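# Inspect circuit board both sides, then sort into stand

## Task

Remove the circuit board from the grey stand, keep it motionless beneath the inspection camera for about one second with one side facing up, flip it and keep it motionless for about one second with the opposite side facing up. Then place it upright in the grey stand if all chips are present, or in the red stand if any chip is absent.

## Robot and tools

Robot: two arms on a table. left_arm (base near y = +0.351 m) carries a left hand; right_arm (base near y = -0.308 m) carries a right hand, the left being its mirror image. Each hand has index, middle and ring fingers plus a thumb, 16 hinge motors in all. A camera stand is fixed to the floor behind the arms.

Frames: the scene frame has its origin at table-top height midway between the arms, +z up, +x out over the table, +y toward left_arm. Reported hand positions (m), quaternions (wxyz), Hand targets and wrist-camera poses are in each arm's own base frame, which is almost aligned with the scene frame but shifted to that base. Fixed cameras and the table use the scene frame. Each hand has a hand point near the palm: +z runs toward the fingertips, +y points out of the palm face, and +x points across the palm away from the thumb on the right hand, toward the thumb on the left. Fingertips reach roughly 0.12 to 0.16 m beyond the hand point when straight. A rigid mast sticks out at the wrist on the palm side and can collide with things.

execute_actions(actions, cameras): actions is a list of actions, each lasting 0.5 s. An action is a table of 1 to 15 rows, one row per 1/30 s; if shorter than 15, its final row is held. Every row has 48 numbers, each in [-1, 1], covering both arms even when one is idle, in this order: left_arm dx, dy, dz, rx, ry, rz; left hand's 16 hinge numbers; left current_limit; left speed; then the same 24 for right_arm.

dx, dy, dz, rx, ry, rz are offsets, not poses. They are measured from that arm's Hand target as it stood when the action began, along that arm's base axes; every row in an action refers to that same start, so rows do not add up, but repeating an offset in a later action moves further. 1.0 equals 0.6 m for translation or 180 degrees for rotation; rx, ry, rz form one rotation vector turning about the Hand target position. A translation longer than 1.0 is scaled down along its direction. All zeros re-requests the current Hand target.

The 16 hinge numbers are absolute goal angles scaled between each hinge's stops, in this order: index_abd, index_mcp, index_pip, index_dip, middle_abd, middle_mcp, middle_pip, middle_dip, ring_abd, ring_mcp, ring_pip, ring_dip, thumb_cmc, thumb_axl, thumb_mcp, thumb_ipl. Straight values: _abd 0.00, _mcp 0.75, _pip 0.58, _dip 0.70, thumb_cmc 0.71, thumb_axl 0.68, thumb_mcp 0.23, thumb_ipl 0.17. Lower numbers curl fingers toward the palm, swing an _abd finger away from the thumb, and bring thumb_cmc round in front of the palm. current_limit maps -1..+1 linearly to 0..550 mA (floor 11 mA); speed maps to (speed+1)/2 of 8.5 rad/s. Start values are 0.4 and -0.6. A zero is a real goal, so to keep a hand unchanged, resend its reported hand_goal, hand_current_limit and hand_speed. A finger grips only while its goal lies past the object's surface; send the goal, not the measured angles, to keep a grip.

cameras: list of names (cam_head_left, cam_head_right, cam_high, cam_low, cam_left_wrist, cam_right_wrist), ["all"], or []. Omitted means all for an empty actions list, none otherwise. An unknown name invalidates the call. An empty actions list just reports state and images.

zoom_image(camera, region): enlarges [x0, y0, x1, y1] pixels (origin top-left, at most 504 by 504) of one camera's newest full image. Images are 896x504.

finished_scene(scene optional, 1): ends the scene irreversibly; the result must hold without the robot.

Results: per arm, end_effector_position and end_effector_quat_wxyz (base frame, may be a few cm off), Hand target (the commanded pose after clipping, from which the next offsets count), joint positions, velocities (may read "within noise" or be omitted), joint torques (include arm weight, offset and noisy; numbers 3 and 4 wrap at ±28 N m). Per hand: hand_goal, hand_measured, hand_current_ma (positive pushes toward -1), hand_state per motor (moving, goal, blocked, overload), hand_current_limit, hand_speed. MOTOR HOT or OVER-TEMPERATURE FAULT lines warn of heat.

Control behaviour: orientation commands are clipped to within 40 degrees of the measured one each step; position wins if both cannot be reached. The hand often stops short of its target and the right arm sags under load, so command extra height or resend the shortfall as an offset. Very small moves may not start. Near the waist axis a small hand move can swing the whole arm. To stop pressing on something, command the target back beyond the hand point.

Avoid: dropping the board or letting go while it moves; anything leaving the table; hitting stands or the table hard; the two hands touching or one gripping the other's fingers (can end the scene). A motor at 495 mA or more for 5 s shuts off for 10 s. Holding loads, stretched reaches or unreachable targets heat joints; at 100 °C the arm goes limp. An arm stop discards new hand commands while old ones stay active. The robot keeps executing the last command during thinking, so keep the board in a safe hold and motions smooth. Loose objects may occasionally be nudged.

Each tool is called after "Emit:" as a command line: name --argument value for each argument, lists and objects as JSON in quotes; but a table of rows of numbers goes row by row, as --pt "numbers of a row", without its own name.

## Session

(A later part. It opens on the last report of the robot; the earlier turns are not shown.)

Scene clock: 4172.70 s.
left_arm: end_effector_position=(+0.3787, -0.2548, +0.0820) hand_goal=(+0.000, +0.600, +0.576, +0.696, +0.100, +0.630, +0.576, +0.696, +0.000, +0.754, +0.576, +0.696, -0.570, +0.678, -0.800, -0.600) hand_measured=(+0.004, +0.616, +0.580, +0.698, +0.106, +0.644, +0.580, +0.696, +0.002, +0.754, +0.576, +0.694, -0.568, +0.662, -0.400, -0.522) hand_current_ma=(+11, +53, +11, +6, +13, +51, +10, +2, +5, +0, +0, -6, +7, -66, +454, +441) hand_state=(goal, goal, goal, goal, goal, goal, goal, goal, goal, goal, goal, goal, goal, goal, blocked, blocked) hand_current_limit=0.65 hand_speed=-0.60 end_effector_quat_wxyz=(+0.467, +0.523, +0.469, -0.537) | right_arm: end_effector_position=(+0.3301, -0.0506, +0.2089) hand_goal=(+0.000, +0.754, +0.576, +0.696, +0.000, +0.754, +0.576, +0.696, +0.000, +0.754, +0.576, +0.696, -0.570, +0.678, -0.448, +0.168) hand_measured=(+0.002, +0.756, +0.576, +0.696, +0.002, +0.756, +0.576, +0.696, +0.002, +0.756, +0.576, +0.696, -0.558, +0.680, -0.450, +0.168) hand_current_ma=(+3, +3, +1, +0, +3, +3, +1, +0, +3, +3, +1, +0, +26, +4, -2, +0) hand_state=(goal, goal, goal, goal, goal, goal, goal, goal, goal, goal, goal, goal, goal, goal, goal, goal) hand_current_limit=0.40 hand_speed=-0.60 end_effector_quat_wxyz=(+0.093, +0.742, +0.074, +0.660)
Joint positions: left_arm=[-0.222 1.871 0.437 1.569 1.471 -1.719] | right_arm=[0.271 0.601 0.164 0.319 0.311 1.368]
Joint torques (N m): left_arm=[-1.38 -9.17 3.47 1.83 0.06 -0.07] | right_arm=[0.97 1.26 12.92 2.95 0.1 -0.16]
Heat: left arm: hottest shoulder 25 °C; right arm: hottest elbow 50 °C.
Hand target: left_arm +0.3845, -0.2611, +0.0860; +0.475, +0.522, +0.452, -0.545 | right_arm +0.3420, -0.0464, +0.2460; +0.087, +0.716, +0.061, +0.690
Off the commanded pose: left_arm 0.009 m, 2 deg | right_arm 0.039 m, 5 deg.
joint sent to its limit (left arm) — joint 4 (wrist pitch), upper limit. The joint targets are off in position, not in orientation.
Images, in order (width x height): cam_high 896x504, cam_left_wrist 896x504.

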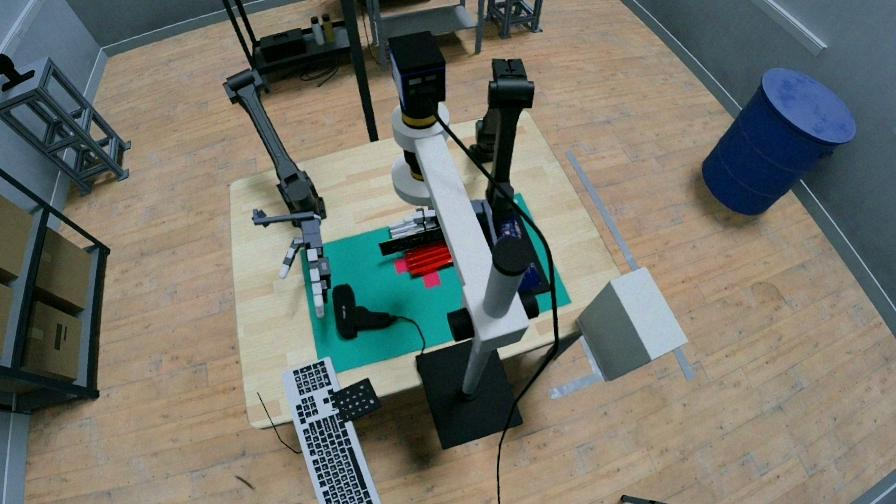

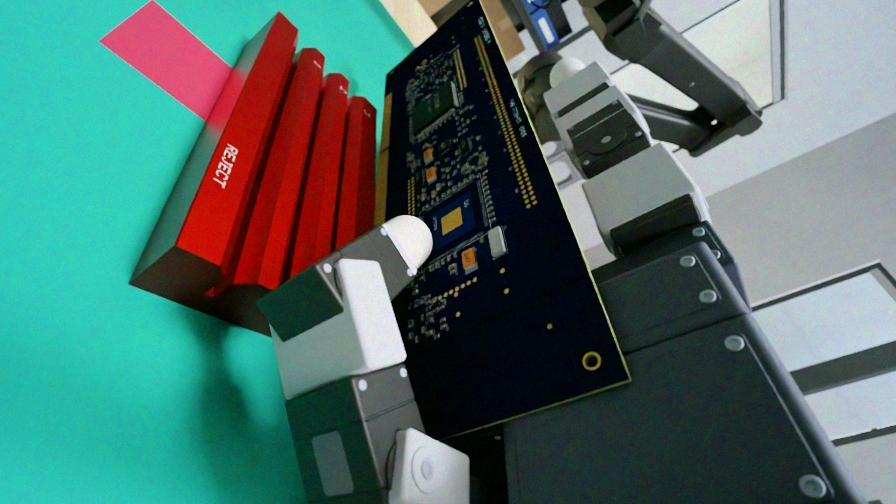

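Emit:
execute_actions --actions '[[[0.012,0.004,0.002,0,0.0,0.012,0,0.6,0.576,0.696,0.1,0.63,0.576,0.696,0,0.754,0.576,0.696,-0.571,0.678,-0.8,-0.6,0.65,-0.6,0,0,0,0,0,0,0,0.754,0.576,0.696,0,0.754,0.576,0.696,0,0.754,0.576,0.696,-0.571,0.678,-0.449,0.168,0.4,-0.6],[0.026,0.008,0.004,0,0.0,0.025,0,0.6,0.576,0.696,0.1,0.63,0.576,0.696,0,0.754,0.576,0.696,-0.571,0.678,-0.8,-0.6,0.65,-0.6,0,0,0,0,0,0,0,0.754,0.576,0.696,0,0.754,0.576,0.696,0,0.754,0.576,0.696,-0.571,0.678,-0.449,0.168,0.4,-0.6]]]' --cameras '["cam_left_wrist","cam_high"]'

Emit:
zoom_image --camera "cam_left_wrist" --region '[280, 75, 390, 205]'

Emit:
zoom_image --camera "cam_high" --region '[380, 230, 450, 285]'

Scene clock: 4189.57 s.
left_arm: end_effector_position=(+0.3879, -0.2541, +0.0824) hand_goal=(+0.000, +0.600, +0.576, +0.696, +0.100, +0.630, +0.576, +0.696, +0.000, +0.754, +0.576, +0.696, -0.570, +0.678, -0.800, -0.600) hand_measured=(+0.006, +0.620, +0.580, +0.698, +0.106, +0.648, +0.580, +0.696, +0.002, +0.754, +0.576, +0.694, -0.568, +0.662, -0.400, -0.524) hand_current_ma=(+13, +69, +11, +6, +14, +66, +10, +2, +5, +0, +0, -6, +7, -61, +454, +427) hand_state=(goal, goal, goal, goal, goal, goal, goal, goal, goal, goal, goal, goal, goal, goal, blocked, blocked) hand_current_limit=0.65 hand_speed=-0.60 end_effector_quat_wxyz=(+0.481, +0.504, +0.485, -0.529) | right_arm: end_effector_position=(+0.3301, -0.0506, +0.2089) hand_goal=(+0.000, +0.754, +0.576, +0.696, +0.000, +0.754, +0.576, +0.696, +0.000, +0.754, +0.576, +0.696, -0.570, +0.678, -0.448, +0.168) hand_measured=(+0.002, +0.756, +0.576, +0.696, +0.002, +0.756, +0.576, +0.696, +0.002, +0.756, +0.576, +0.696, -0.558, +0.680, -0.450, +0.168) hand_current_ma=(+3, +3, +1, +0, +3, +3, +1, +0, +3, +3, +1, +0, +26, +4, -2, +0) hand_state=(goal, goal, goal, goal, goal, goal, goal, goal, goal, goal, goal, goal, goal, goal, goal, goal) hand_current_limit=0.40 hand_speed=-0.60 end_effector_quat_wxyz=(+0.093, +0.742, +0.074, +0.660)
Joint positions: left_arm=[-0.231 1.871 0.437 1.569 1.405 -1.732] | right_arm=[0.271 0.601 0.164 0.319 0.311 1.368]
Joint torques (N m): left_arm=[-1.26 -9.17 3.89 1.91 -0.37 0.03] | right_arm=[0.79 1.2 12.98 2.85 0.11 -0.12]
Heat: left arm: hottest shoulder 25 °C; right arm: hottest elbow 50 °C.
Hand target: left_arm +0.4001, -0.2563, +0.0884; +0.496, +0.504, +0.472, -0.526 | right_arm +0.3420, -0.0464, +0.2460; +0.087, +0.716, +0.061, +0.690
Off the commanded pose: left_arm 0.014 m, 2 deg | right_arm 0.039 m, 5 deg.
joint sent to its limit (left arm) — joint 4 (wrist pitch), upper limit. The joint targets are off in position, not in orientation.
Images, in order (width x height): cam_high 896x504, cam_left_wrist 896x504.

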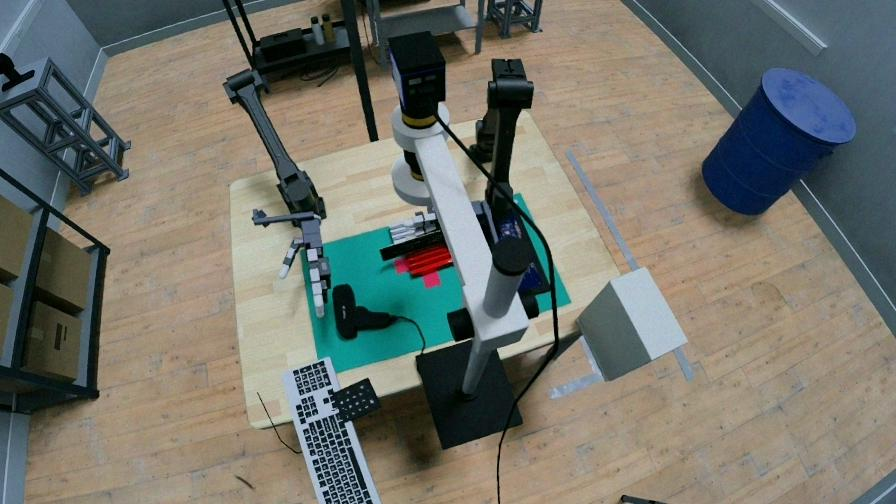

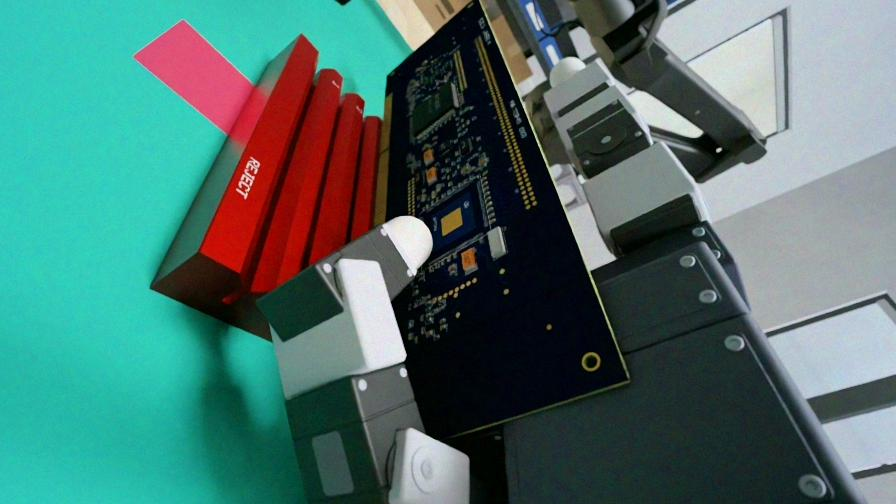

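Scaled by 3.877 from the camera's 896x504 image, which has a finer 1280x720 frame.

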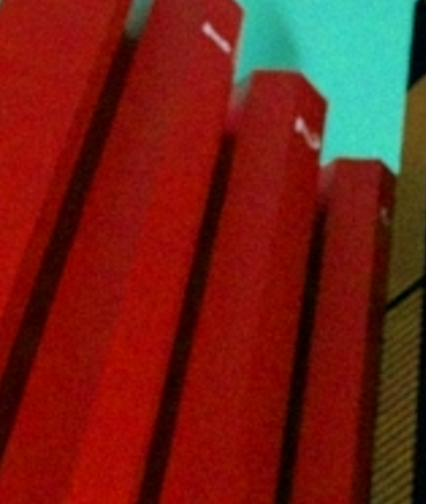

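Scaled by 7.200 from the camera's 896x504 image, which has a finer 1280x720 frame.

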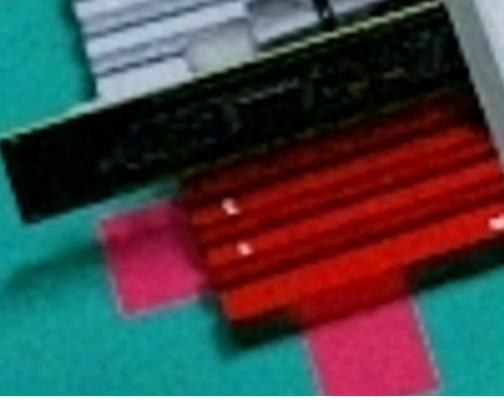

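Emit:
execute_actions --actions '[[[0.017,0.002,0.002,0,-0.012,0.0,0,0.6,0.576,0.696,0.1,0.63,0.576,0.696,0,0.754,0.576,0.696,-0.571,0.678,-0.8,-0.6,0.65,-0.6,0,0,0,0,0,0,0,0.754,0.576,0.696,0,0.754,0.576,0.696,0,0.754,0.576,0.696,-0.571,0.678,-0.449,0.168,0.4,-0.6]]]' --cameras '["cam_left_wrist","cam_high"]'

Emit:
zoom_image --camera "cam_left_wrist" --region '[280, 75, 390, 205]'

Emit:
zoom_image --camera "cam_high" --region '[380, 230, 450, 285]'

Scene clock: 4200.97 s.
left_arm: end_effector_position=(+0.3961, -0.2563, +0.0830) hand_goal=(+0.000, +0.600, +0.576, +0.696, +0.100, +0.630, +0.576, +0.696, +0.000, +0.754, +0.576, +0.696, -0.570, +0.678, -0.800, -0.600) hand_measured=(+0.006, +0.620, +0.580, +0.698, +0.106, +0.648, +0.580, +0.696, +0.002, +0.754, +0.576, +0.694, -0.568, +0.662, -0.400, -0.524) hand_current_ma=(+13, +69, +11, +6, +14, +66, +10, +2, +5, +0, +0, -6, +7, -61, +454, +427) hand_state=(goal, goal, goal, goal, goal, goal, goal, goal, goal, goal, goal, goal, goal, goal, blocked, blocked) hand_current_limit=0.65 hand_speed=-0.60 end_effector_quat_wxyz=(+0.485, +0.509, +0.479, -0.526) | right_arm: end_effector_position=(+0.3301, -0.0506, +0.2089) hand_goal=(+0.000, +0.754, +0.576, +0.696, +0.000, +0.754, +0.576, +0.696, +0.000, +0.754, +0.576, +0.696, -0.570, +0.678, -0.448, +0.168) hand_measured=(+0.002, +0.756, +0.576, +0.696, +0.002, +0.756, +0.576, +0.696, +0.002, +0.756, +0.576, +0.696, -0.558, +0.680, -0.450, +0.168) hand_current_ma=(+3, +3, +1, +0, +3, +3, +1, +0, +3, +3, +1, +0, +26, +4, -2, +0) hand_state=(goal, goal, goal, goal, goal, goal, goal, goal, goal, goal, goal, goal, goal, goal, goal, goal) hand_current_limit=0.40 hand_speed=-0.60 end_effector_quat_wxyz=(+0.093, +0.742, +0.074, +0.660)
Joint positions: left_arm=[-0.231 1.884 0.461 1.569 1.409 -1.725] | right_arm=[0.271 0.601 0.164 0.319 0.311 1.368]
Joint torques (N m): left_arm=[-0.44 -9.29 4.18 1.89 -0.04 0.22] | right_arm=[1.03 1.32 12.9 2.93 0.1 -0.12]
Heat: left arm: hottest shoulder 25 °C; right arm: hottest elbow 50 °C.
Hand target: left_arm +0.4103, -0.2551, +0.0896; +0.505, +0.514, +0.463, -0.517 | right_arm +0.3420, -0.0464, +0.2460; +0.087, +0.716, +0.061, +0.690
Off the commanded pose: left_arm 0.016 m, 3 deg | right_arm 0.039 m, 5 deg.
joint sent to its limit (left arm) — joint 4 (wrist pitch), upper limit. The joint targets are off in position, not in orientation.
Images, in order (width x height): cam_high 896x504, cam_left_wrist 896x504.

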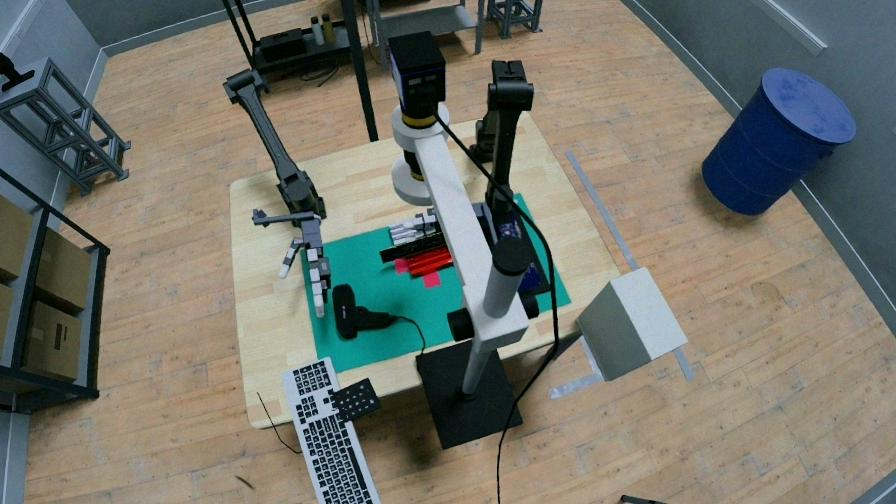

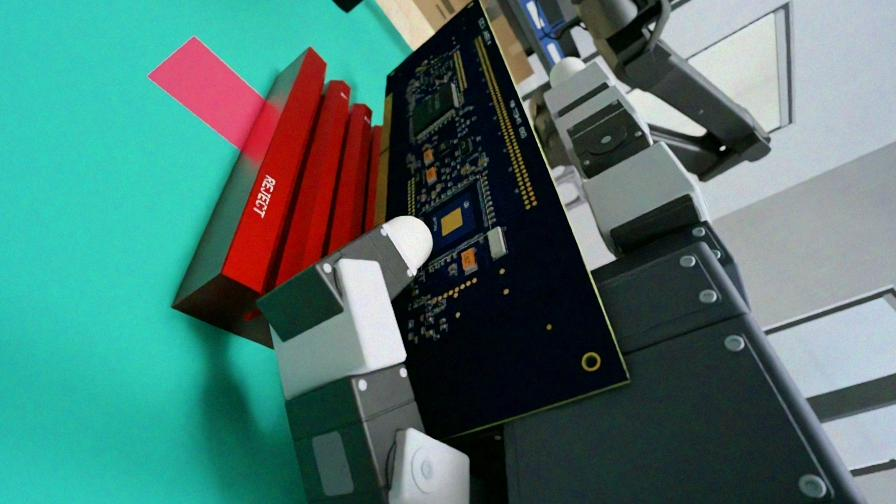

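Scaled by 3.877 from the camera's 896x504 image, which has a finer 1280x720 frame.

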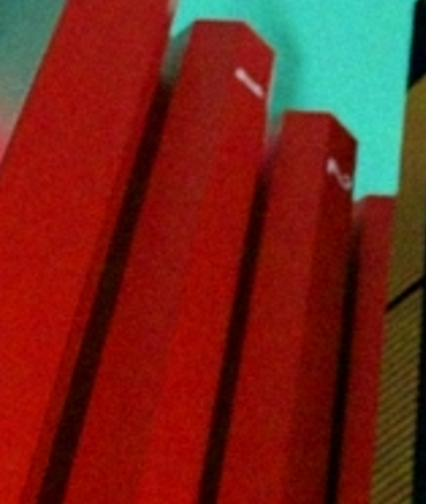

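Scaled by 7.200 from the camera's 896x504 image, which has a finer 1280x720 frame.

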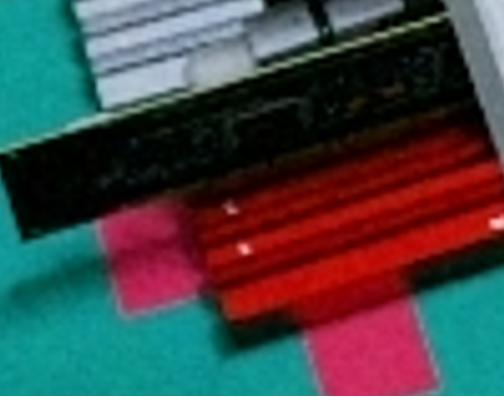

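Emit:
execute_actions --actions '[[[0.002,0.0,-0.013,0,0.0,0.0,0,0.6,0.576,0.696,0.1,0.63,0.576,0.696,0,0.754,0.576,0.696,-0.571,0.678,-0.8,-0.6,0.65,-0.6,0,0,0,0,0,0,0,0.754,0.576,0.696,0,0.754,0.576,0.696,0,0.754,0.576,0.696,-0.571,0.678,-0.449,0.168,0.4,-0.6]]]' --cameras '["cam_left_wrist","cam_high","cam_low"]'

Emit:
zoom_image --camera "cam_left_wrist" --region '[280, 75, 390, 205]'

Emit:
zoom_image --camera "cam_high" --region '[380, 230, 450, 285]'

Emit:
zoom_image --camera "cam_low" --region '[440, 240, 520, 295]'

Scene clock: 4210.90 s.
left_arm: end_effector_position=(+0.3990, -0.2557, +0.0785) hand_goal=(+0.000, +0.600, +0.576, +0.696, +0.100, +0.630, +0.576, +0.696, +0.000, +0.754, +0.576, +0.696, -0.570, +0.678, -0.800, -0.600) hand_measured=(+0.006, +0.620, +0.580, +0.698, +0.106, +0.648, +0.580, +0.696, +0.002, +0.754, +0.576, +0.694, -0.568, +0.666, -0.400, -0.526) hand_current_ma=(+13, +69, +11, +6, +14, +66, +10, +2, +5, +0, +0, -6, +7, -45, +454, +422) hand_state=(goal, goal, goal, goal, goal, goal, goal, goal, goal, goal, goal, goal, goal, goal, blocked, blocked) hand_current_limit=0.65 hand_speed=-0.60 end_effector_quat_wxyz=(+0.487, +0.511, +0.478, -0.523) | right_arm: end_effector_position=(+0.3301, -0.0506, +0.2089) hand_goal=(+0.000, +0.754, +0.576, +0.696, +0.000, +0.754, +0.576, +0.696, +0.000, +0.754, +0.576, +0.696, -0.570, +0.678, -0.448, +0.168) hand_measured=(+0.002, +0.756, +0.576, +0.696, +0.002, +0.756, +0.576, +0.696, +0.002, +0.756, +0.576, +0.696, -0.558, +0.680, -0.450, +0.168) hand_current_ma=(+3, +3, +1, +0, +3, +3, +1, +0, +3, +3, +1, +0, +26, +4, -2, +0) hand_state=(goal, goal, goal, goal, goal, goal, goal, goal, goal, goal, goal, goal, goal, goal, goal, goal) hand_current_limit=0.40 hand_speed=-0.60 end_effector_quat_wxyz=(+0.093, +0.742, +0.074, +0.660)
Joint positions: left_arm=[-0.228 1.903 0.469 1.569 1.41 -1.707] | right_arm=[0.271 0.601 0.164 0.319 0.311 1.368]
Joint torques (N m): left_arm=[-0.38 -8.94 3.88 1.88 -0.07 0.24] | right_arm=[0.85 1.61 12.9 2.8 0.11 -0.14]
Heat: left arm: hottest shoulder 25 °C; right arm: hottest elbow 50 °C.
Hand target: left_arm +0.4115, -0.2551, +0.0818; +0.505, +0.514, +0.463, -0.517 | right_arm +0.3420, -0.0464, +0.2460; +0.087, +0.716, +0.061, +0.690
Off the commanded pose: left_arm 0.013 m, 3 deg | right_arm 0.039 m, 5 deg.
joint sent to its limit (left arm) — joint 4 (wrist pitch), upper limit. The joint targets are off in position, not in orientation.
Images, in order (width x height): cam_high 896x504, cam_low 896x504, cam_left_wrist 896x504.

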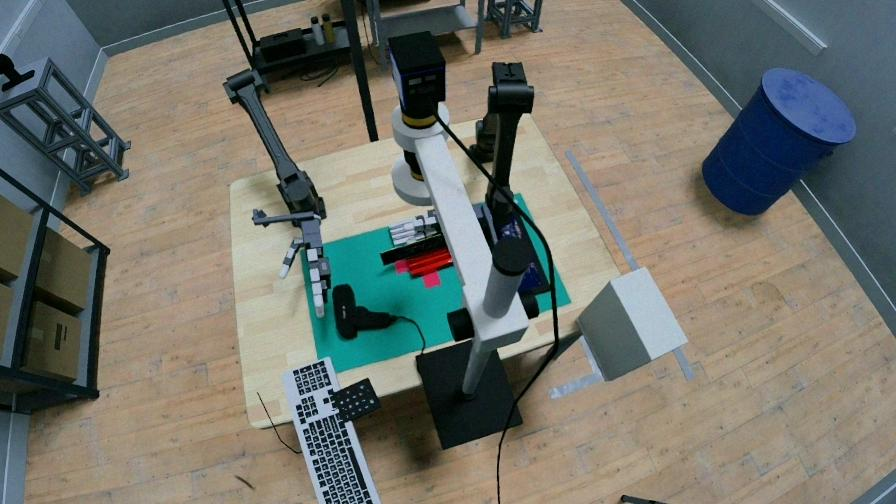

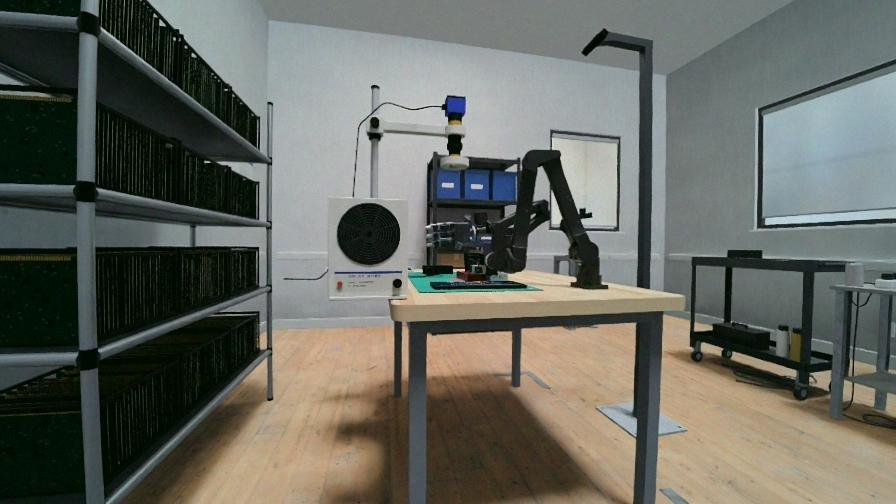

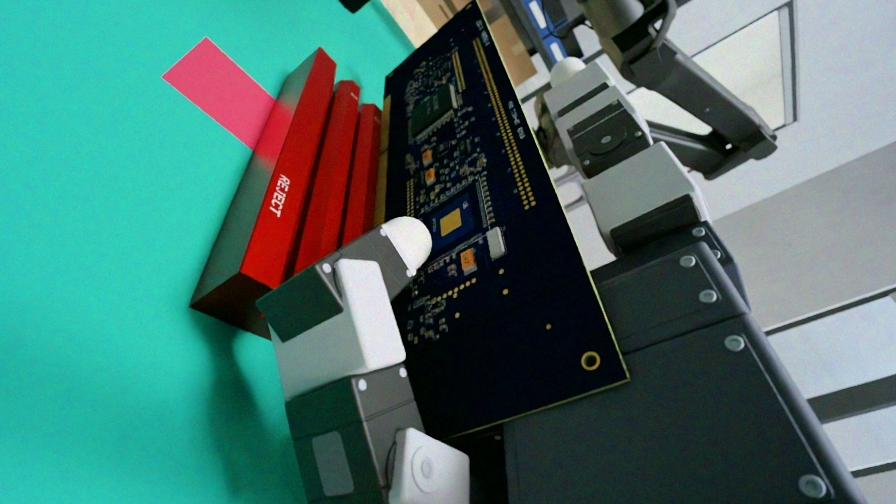

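Scaled by 3.877 from the camera's 896x504 image, which has a finer 1280x720 frame.

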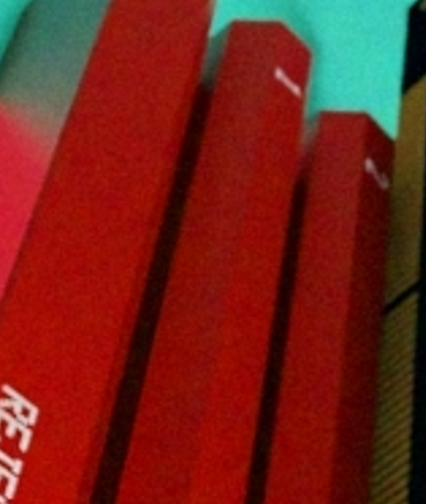

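Scaled by 7.200 from the camera's 896x504 image, which has a finer 1280x720 frame.

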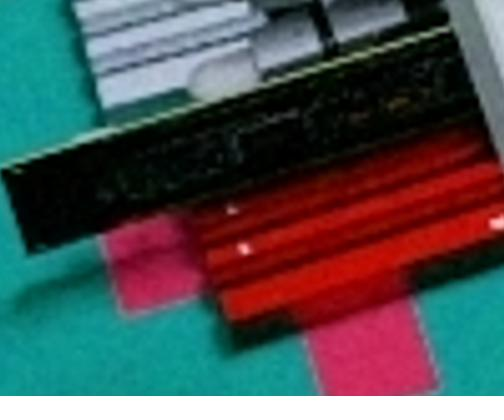

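Scaled by 6.300 from the camera's 896x504 image, which has a finer 1280x720 frame.

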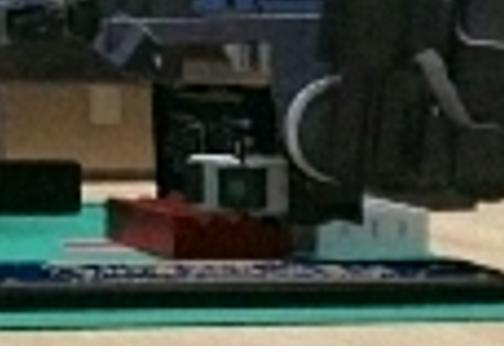

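Emit:
execute_actions --actions '[[[-0.006,0.0,0.0,0,0.02,0.0,0,0.6,0.576,0.696,0.1,0.63,0.576,0.696,0,0.754,0.576,0.696,-0.571,0.678,-0.8,-0.6,0.6,-0.6,0,0,0,0,0,0,0,0.754,0.576,0.696,0,0.754,0.576,0.696,0,0.754,0.576,0.696,-0.571,0.678,-0.449,0.168,0.4,-0.6]]]' --cameras '["cam_left_wrist","cam_high"]'

Emit:
zoom_image --camera "cam_left_wrist" --region '[280, 75, 390, 205]'

Emit:
zoom_image --camera "cam_high" --region '[380, 230, 450, 285]'

Scene clock: 4226.57 s.
left_arm: end_effector_position=(+0.3996, -0.2551, +0.0752) hand_goal=(+0.000, +0.600, +0.576, +0.696, +0.100, +0.630, +0.576, +0.696, +0.000, +0.754, +0.576, +0.696, -0.570, +0.678, -0.800, -0.600) hand_measured=(+0.006, +0.620, +0.580, +0.698, +0.106, +0.648, +0.580, +0.696, +0.002, +0.754, +0.576, +0.694, -0.568, +0.666, -0.400, -0.526) hand_current_ma=(+14, +69, +11, +6, +14, +66, +10, +2, +5, +0, +0, -6, +7, -45, +440, +422) hand_state=(goal, goal, goal, goal, goal, goal, goal, goal, goal, goal, goal, goal, goal, goal, blocked, blocked) hand_current_limit=0.60 hand_speed=-0.60 end_effector_quat_wxyz=(+0.479, +0.498, +0.491, -0.531) | right_arm: end_effector_position=(+0.3301, -0.0506, +0.2089) hand_goal=(+0.000, +0.754, +0.576, +0.696, +0.000, +0.754, +0.576, +0.696, +0.000, +0.754, +0.576, +0.696, -0.570, +0.678, -0.448, +0.168) hand_measured=(+0.002, +0.756, +0.576, +0.696, +0.002, +0.756, +0.576, +0.696, +0.002, +0.756, +0.576, +0.696, -0.558, +0.680, -0.450, +0.168) hand_current_ma=(+3, +3, +1, +0, +3, +3, +1, +0, +3, +3, +1, +0, +26, +4, -2, +0) hand_state=(goal, goal, goal, goal, goal, goal, goal, goal, goal, goal, goal, goal, goal, goal, goal, goal) hand_current_limit=0.40 hand_speed=-0.60 end_effector_quat_wxyz=(+0.093, +0.742, +0.074, +0.660)
Joint positions: left_arm=[-0.228 1.903 0.469 1.569 1.401 -1.748] | right_arm=[0.271 0.601 0.164 0.319 0.311 1.368]
Joint torques (N m): left_arm=[-0.5 -10.4 3.26 1.91 -0.18 -0.05] | right_arm=[1.2 1.03 13.04 2.93 0.1 -0.15]
Heat: left arm: hottest shoulder 25 °C; right arm: hottest elbow 50 °C.
Hand target: left_arm +0.4079, -0.2551, +0.0818; +0.490, +0.498, +0.478, -0.533 | right_arm +0.3420, -0.0464, +0.2460; +0.087, +0.716, +0.061, +0.690
Off the commanded pose: left_arm 0.011 m, 2 deg | right_arm 0.039 m, 5 deg.
joint sent to its limit (left arm) — joint 4 (wrist pitch), upper limit. The joint targets are off in position, not in orientation.
Images, in order (width x height): cam_high 896x504, cam_left_wrist 896x504.

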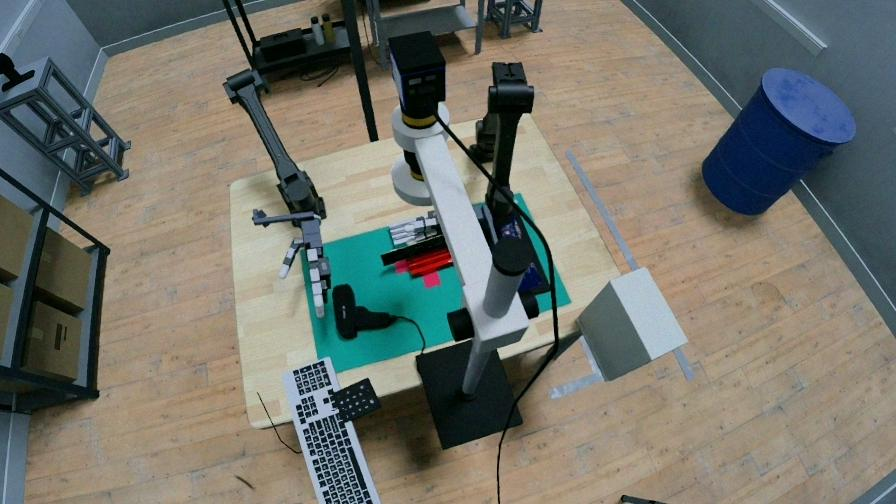

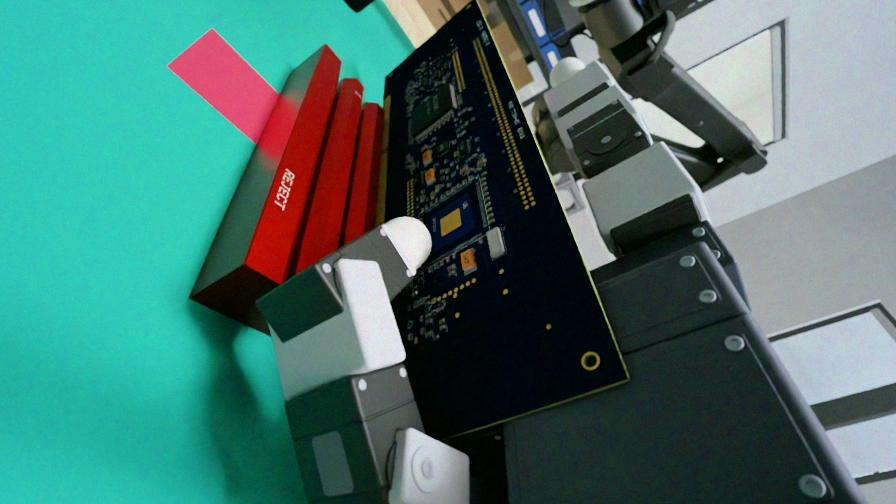

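Scaled by 3.877 from the camera's 896x504 image, which has a finer 1280x720 frame.

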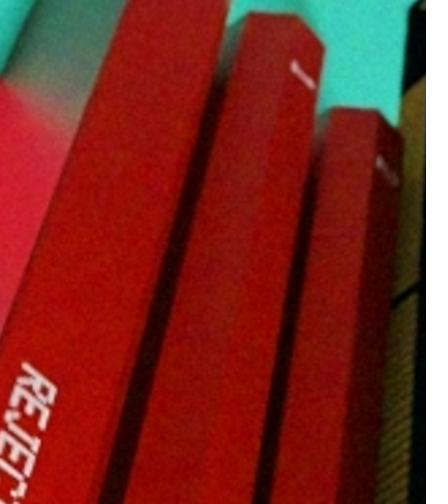

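Scaled by 7.200 from the camera's 896x504 image, which has a finer 1280x720 frame.

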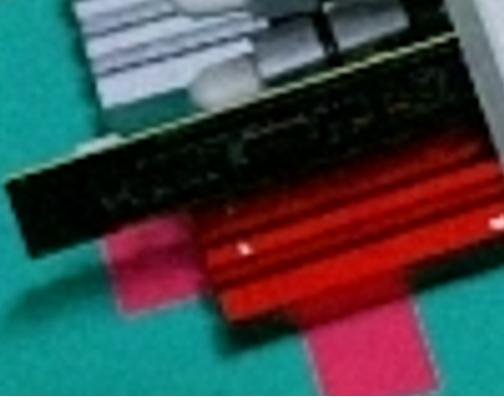

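Emit:
execute_actions --actions '[[[-0.015,0.0,0.002,0,0.0,0.0,0,0.6,0.576,0.696,0.1,0.63,0.576,0.696,0,0.754,0.576,0.696,-0.571,0.678,-0.8,-0.6,0.6,-0.6,0,0,0,0,0,0,0,0.754,0.576,0.696,0,0.754,0.576,0.696,0,0.754,0.576,0.696,-0.571,0.678,-0.449,0.168,0.4,-0.6],[-0.025,0.0,0.002,0,0.0,0.0,0,0.6,0.576,0.696,0.1,0.63,0.576,0.696,0,0.754,0.576,0.696,-0.571,0.678,-0.8,-0.6,0.6,-0.6,0,0,0,0,0,0,0,0.754,0.576,0.696,0,0.754,0.576,0.696,0,0.754,0.576,0.696,-0.571,0.678,-0.449,0.168,0.4,-0.6]]]' --cameras '["cam_left_wrist","cam_high","cam_low"]'

Emit:
zoom_image --camera "cam_left_wrist" --region '[280, 75, 390, 205]'

Emit:
zoom_image --camera "cam_high" --region '[380, 230, 450, 285]'

Scene clock: 4251.83 s.
left_arm: end_effector_position=(+0.3983, -0.2511, +0.0757) hand_goal=(+0.000, +0.600, +0.576, +0.696, +0.100, +0.630, +0.576, +0.696, +0.000, +0.754, +0.576, +0.696, -0.570, +0.678, -0.800, -0.600) hand_measured=(+0.006, +0.620, +0.580, +0.698, +0.106, +0.648, +0.580, +0.696, +0.002, +0.754, +0.576, +0.694, -0.568, +0.666, -0.400, -0.526) hand_current_ma=(+14, +69, +11, +6, +14, +67, +10, +2, +5, +0, +0, -6, +7, -43, +440, +421) hand_state=(goal, goal, goal, goal, goal, goal, goal, goal, goal, goal, goal, goal, goal, goal, blocked, blocked) hand_current_limit=0.60 hand_speed=-0.60 end_effector_quat_wxyz=(+0.481, +0.493, +0.495, -0.529) | right_arm: end_effector_position=(+0.3301, -0.0506, +0.2089) hand_goal=(+0.000, +0.754, +0.576, +0.696, +0.000, +0.754, +0.576, +0.696, +0.000, +0.754, +0.576, +0.696, -0.570, +0.678, -0.448, +0.168) hand_measured=(+0.002, +0.756, +0.576, +0.696, +0.002, +0.756, +0.576, +0.696, +0.002, +0.756, +0.576, +0.696, -0.558, +0.680, -0.450, +0.168) hand_current_ma=(+3, +3, +1, +0, +3, +3, +1, +0, +3, +3, +1, +0, +26, +4, -2, +0) hand_state=(goal, goal, goal, goal, goal, goal, goal, goal, goal, goal, goal, goal, goal, goal, goal, goal) hand_current_limit=0.40 hand_speed=-0.60 end_effector_quat_wxyz=(+0.093, +0.742, +0.074, +0.660)
Joint positions: left_arm=[-0.222 1.895 0.456 1.569 1.393 -1.748] | right_arm=[0.271 0.601 0.164 0.319 0.311 1.368]
Joint torques (N m): left_arm=[-1.44 -11.52 0.96 1.91 -0.17 0.13] | right_arm=[1.14 1.2 12.9 2.93 0.11 -0.14]
Heat: left arm: hottest shoulder 25 °C; right arm: hottest elbow 50 °C.
Hand target: left_arm +0.3929, -0.2551, +0.0830; +0.490, +0.498, +0.478, -0.533 | right_arm +0.3420, -0.0464, +0.2460; +0.087, +0.716, +0.061, +0.690
Off the commanded pose: left_arm 0.010 m, 2 deg | right_arm 0.039 m, 5 deg.
joint sent to its limit (left arm) — joint 4 (wrist pitch), upper limit. The joint targets are off in position, not in orientation.
Images, in order (width x height): cam_high 896x504, cam_low 896x504, cam_left_wrist 896x504.

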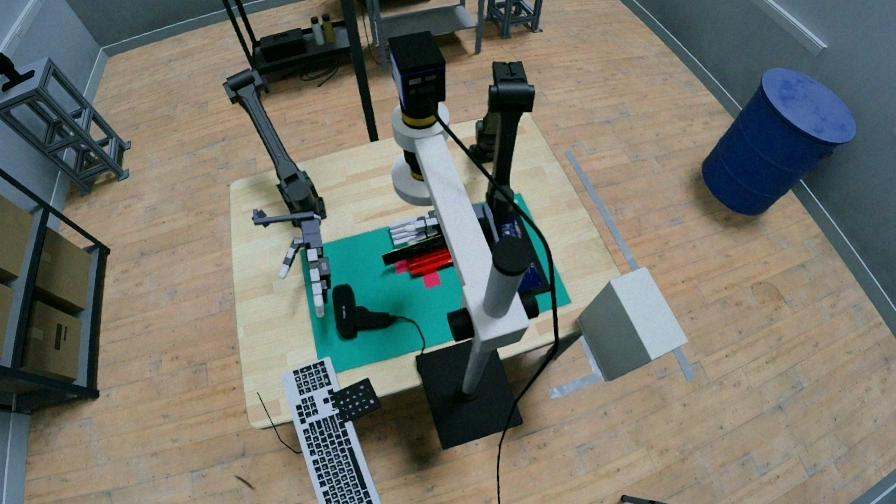

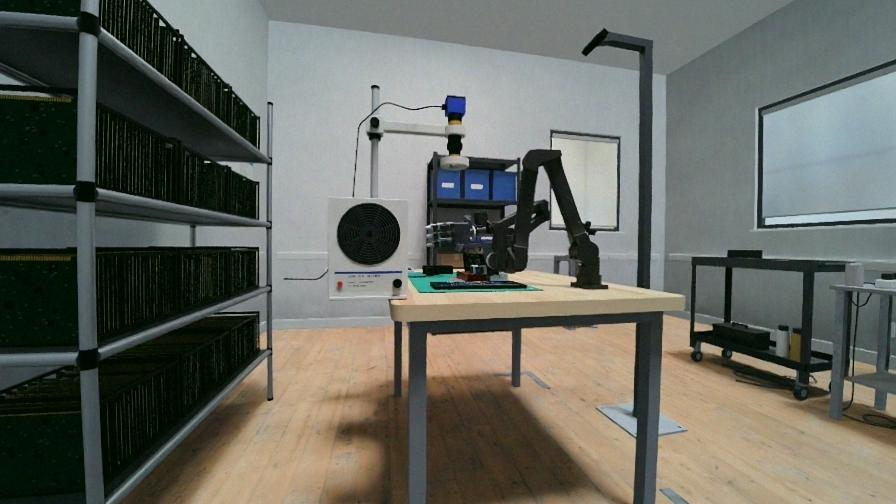

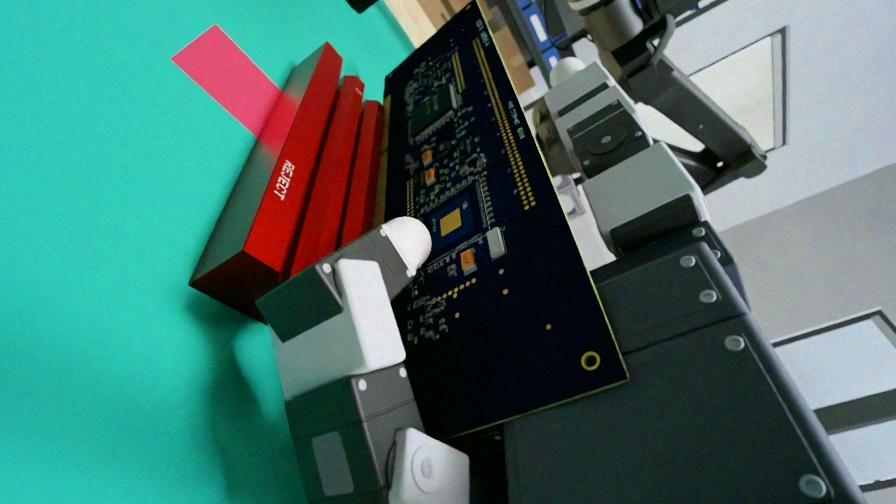

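Scaled by 3.877 from the camera's 896x504 image, which has a finer 1280x720 frame.

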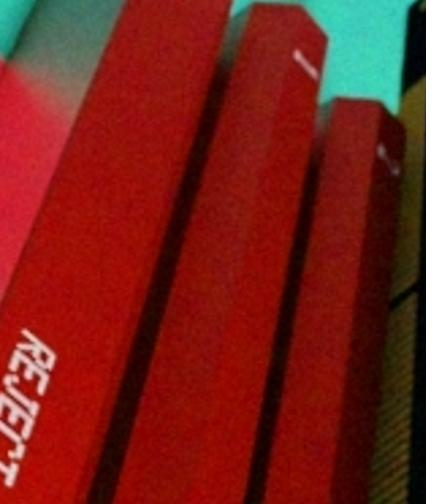

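Scaled by 7.200 from the camera's 896x504 image, which has a finer 1280x720 frame.

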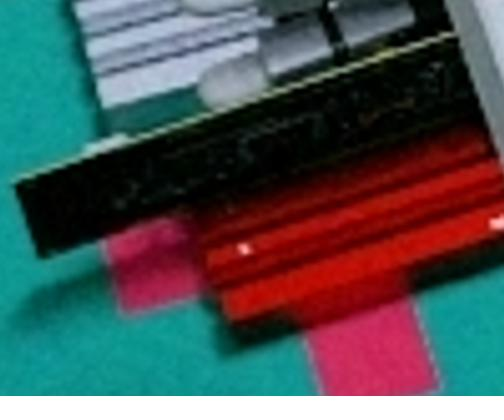

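Emit:
execute_actions --actions '[[[-0.009,-0.008,0.0,0,0.0,-0.006,0,0.6,0.576,0.696,0.1,0.63,0.576,0.696,0,0.754,0.576,0.696,-0.571,0.678,-0.8,-0.6,0.6,-0.6,0,0,0,0,0,0,0,0.754,0.576,0.696,0,0.754,0.576,0.696,0,0.754,0.576,0.696,-0.571,0.678,-0.449,0.168,0.4,-0.6]]]' --cameras '["cam_left_wrist","cam_high","cam_low"]'

Emit:
zoom_image --camera "cam_left_wrist" --region '[280, 75, 390, 205]'

Emit:
zoom_image --camera "cam_high" --region '[380, 230, 450, 285]'

Emit:
zoom_image --camera "cam_low" --region '[440, 240, 520, 295]'

Scene clock: 4273.83 s.
left_arm: end_effector_position=(+0.3983, -0.2511, +0.0757) hand_goal=(+0.000, +0.600, +0.576, +0.696, +0.100, +0.630, +0.576, +0.696, +0.000, +0.754, +0.576, +0.696, -0.570, +0.678, -0.800, -0.600) hand_measured=(+0.006, +0.620, +0.580, +0.698, +0.106, +0.648, +0.580, +0.696, +0.002, +0.754, +0.576, +0.694, -0.568, +0.666, -0.400, -0.526) hand_current_ma=(+14, +69, +11, +6, +14, +67, +10, +2, +5, +0, +0, -6, +7, -43, +440, +421) hand_state=(goal, goal, goal, goal, goal, goal, goal, goal, goal, goal, goal, goal, goal, goal, blocked, blocked) hand_current_limit=0.60 hand_speed=-0.60 end_effector_quat_wxyz=(+0.481, +0.493, +0.495, -0.529) | right_arm: end_effector_position=(+0.3301, -0.0506, +0.2089) hand_goal=(+0.000, +0.754, +0.576, +0.696, +0.000, +0.754, +0.576, +0.696, +0.000, +0.754, +0.576, +0.696, -0.570, +0.678, -0.448, +0.168) hand_measured=(+0.002, +0.756, +0.576, +0.696, +0.002, +0.756, +0.576, +0.696, +0.002, +0.756, +0.576, +0.696, -0.558, +0.680, -0.450, +0.168) hand_current_ma=(+3, +3, +1, +0, +3, +3, +1, +0, +3, +3, +1, +0, +26, +4, -2, +0) hand_state=(goal, goal, goal, goal, goal, goal, goal, goal, goal, goal, goal, goal, goal, goal, goal, goal) hand_current_limit=0.40 hand_speed=-0.60 end_effector_quat_wxyz=(+0.093, +0.742, +0.074, +0.660)
Joint positions: left_arm=[-0.222 1.895 0.456 1.569 1.393 -1.748] | right_arm=[0.271 0.601 0.164 0.319 0.311 1.368]
Joint torques (N m): left_arm=[-2.43 -11.58 0.72 1.89 0.1 0.14] | right_arm=[1.08 1.49 12.89 2.78 0.08 -0.12]
Heat: left arm: hottest shoulder 26 °C; right arm: hottest elbow 50 °C.
Hand target: left_arm +0.3875, -0.2599, +0.0830; +0.485, +0.502, +0.474, -0.537 | right_arm +0.3420, -0.0464, +0.2460; +0.087, +0.716, +0.061, +0.690
Off the commanded pose: left_arm 0.016 m, 3 deg | right_arm 0.039 m, 5 deg.
joint sent to its limit (left arm) — joint 4 (wrist pitch), upper limit. The joint targets are off in position, not in orientation.
Images, in order (width x height): cam_high 896x504, cam_low 896x504, cam_left_wrist 896x504.

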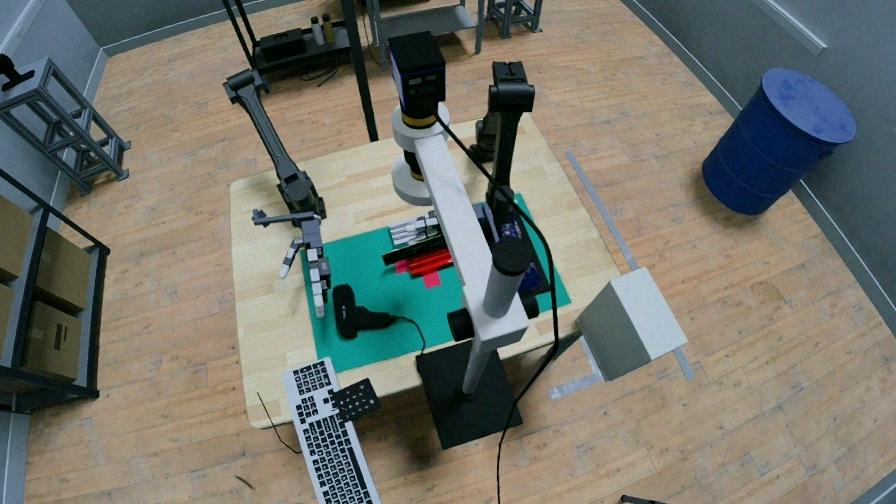

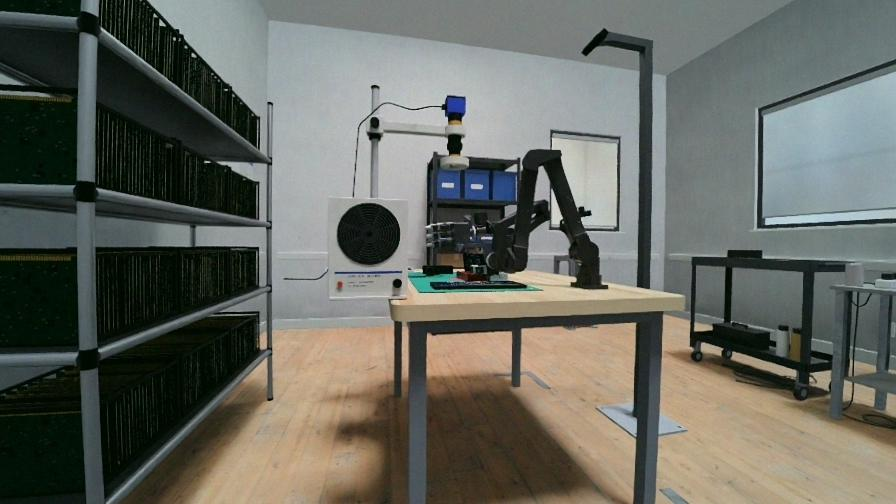

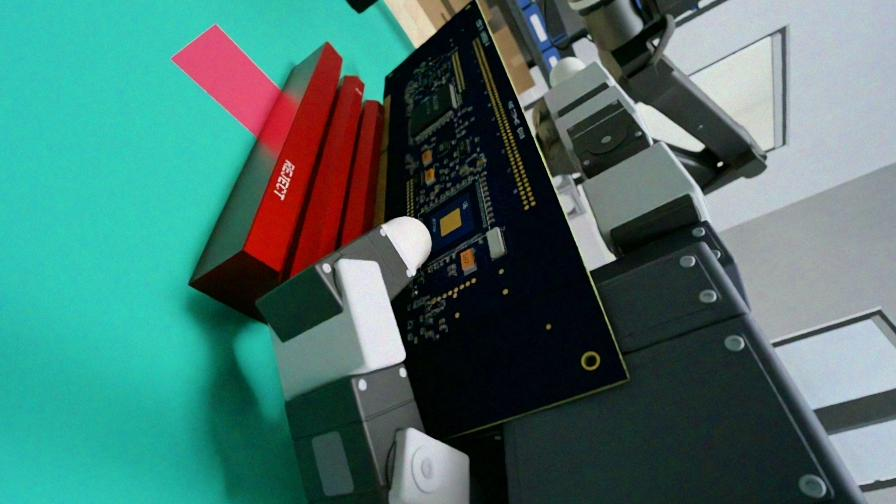

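Scaled by 3.877 from the camera's 896x504 image, which has a finer 1280x720 frame.

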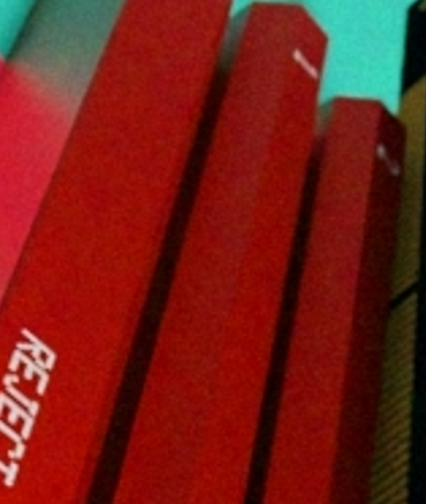

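Scaled by 7.200 from the camera's 896x504 image, which has a finer 1280x720 frame.

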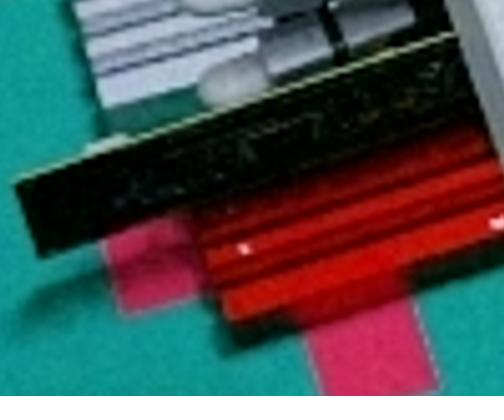

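Scaled by 6.300 from the camera's 896x504 image, which has a finer 1280x720 frame.

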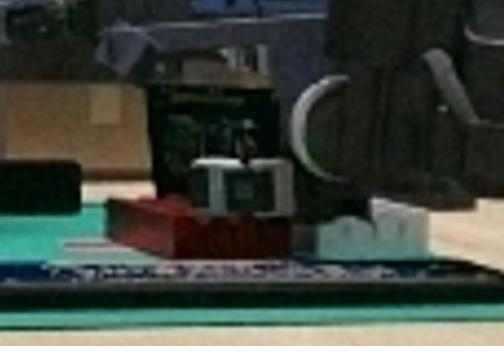

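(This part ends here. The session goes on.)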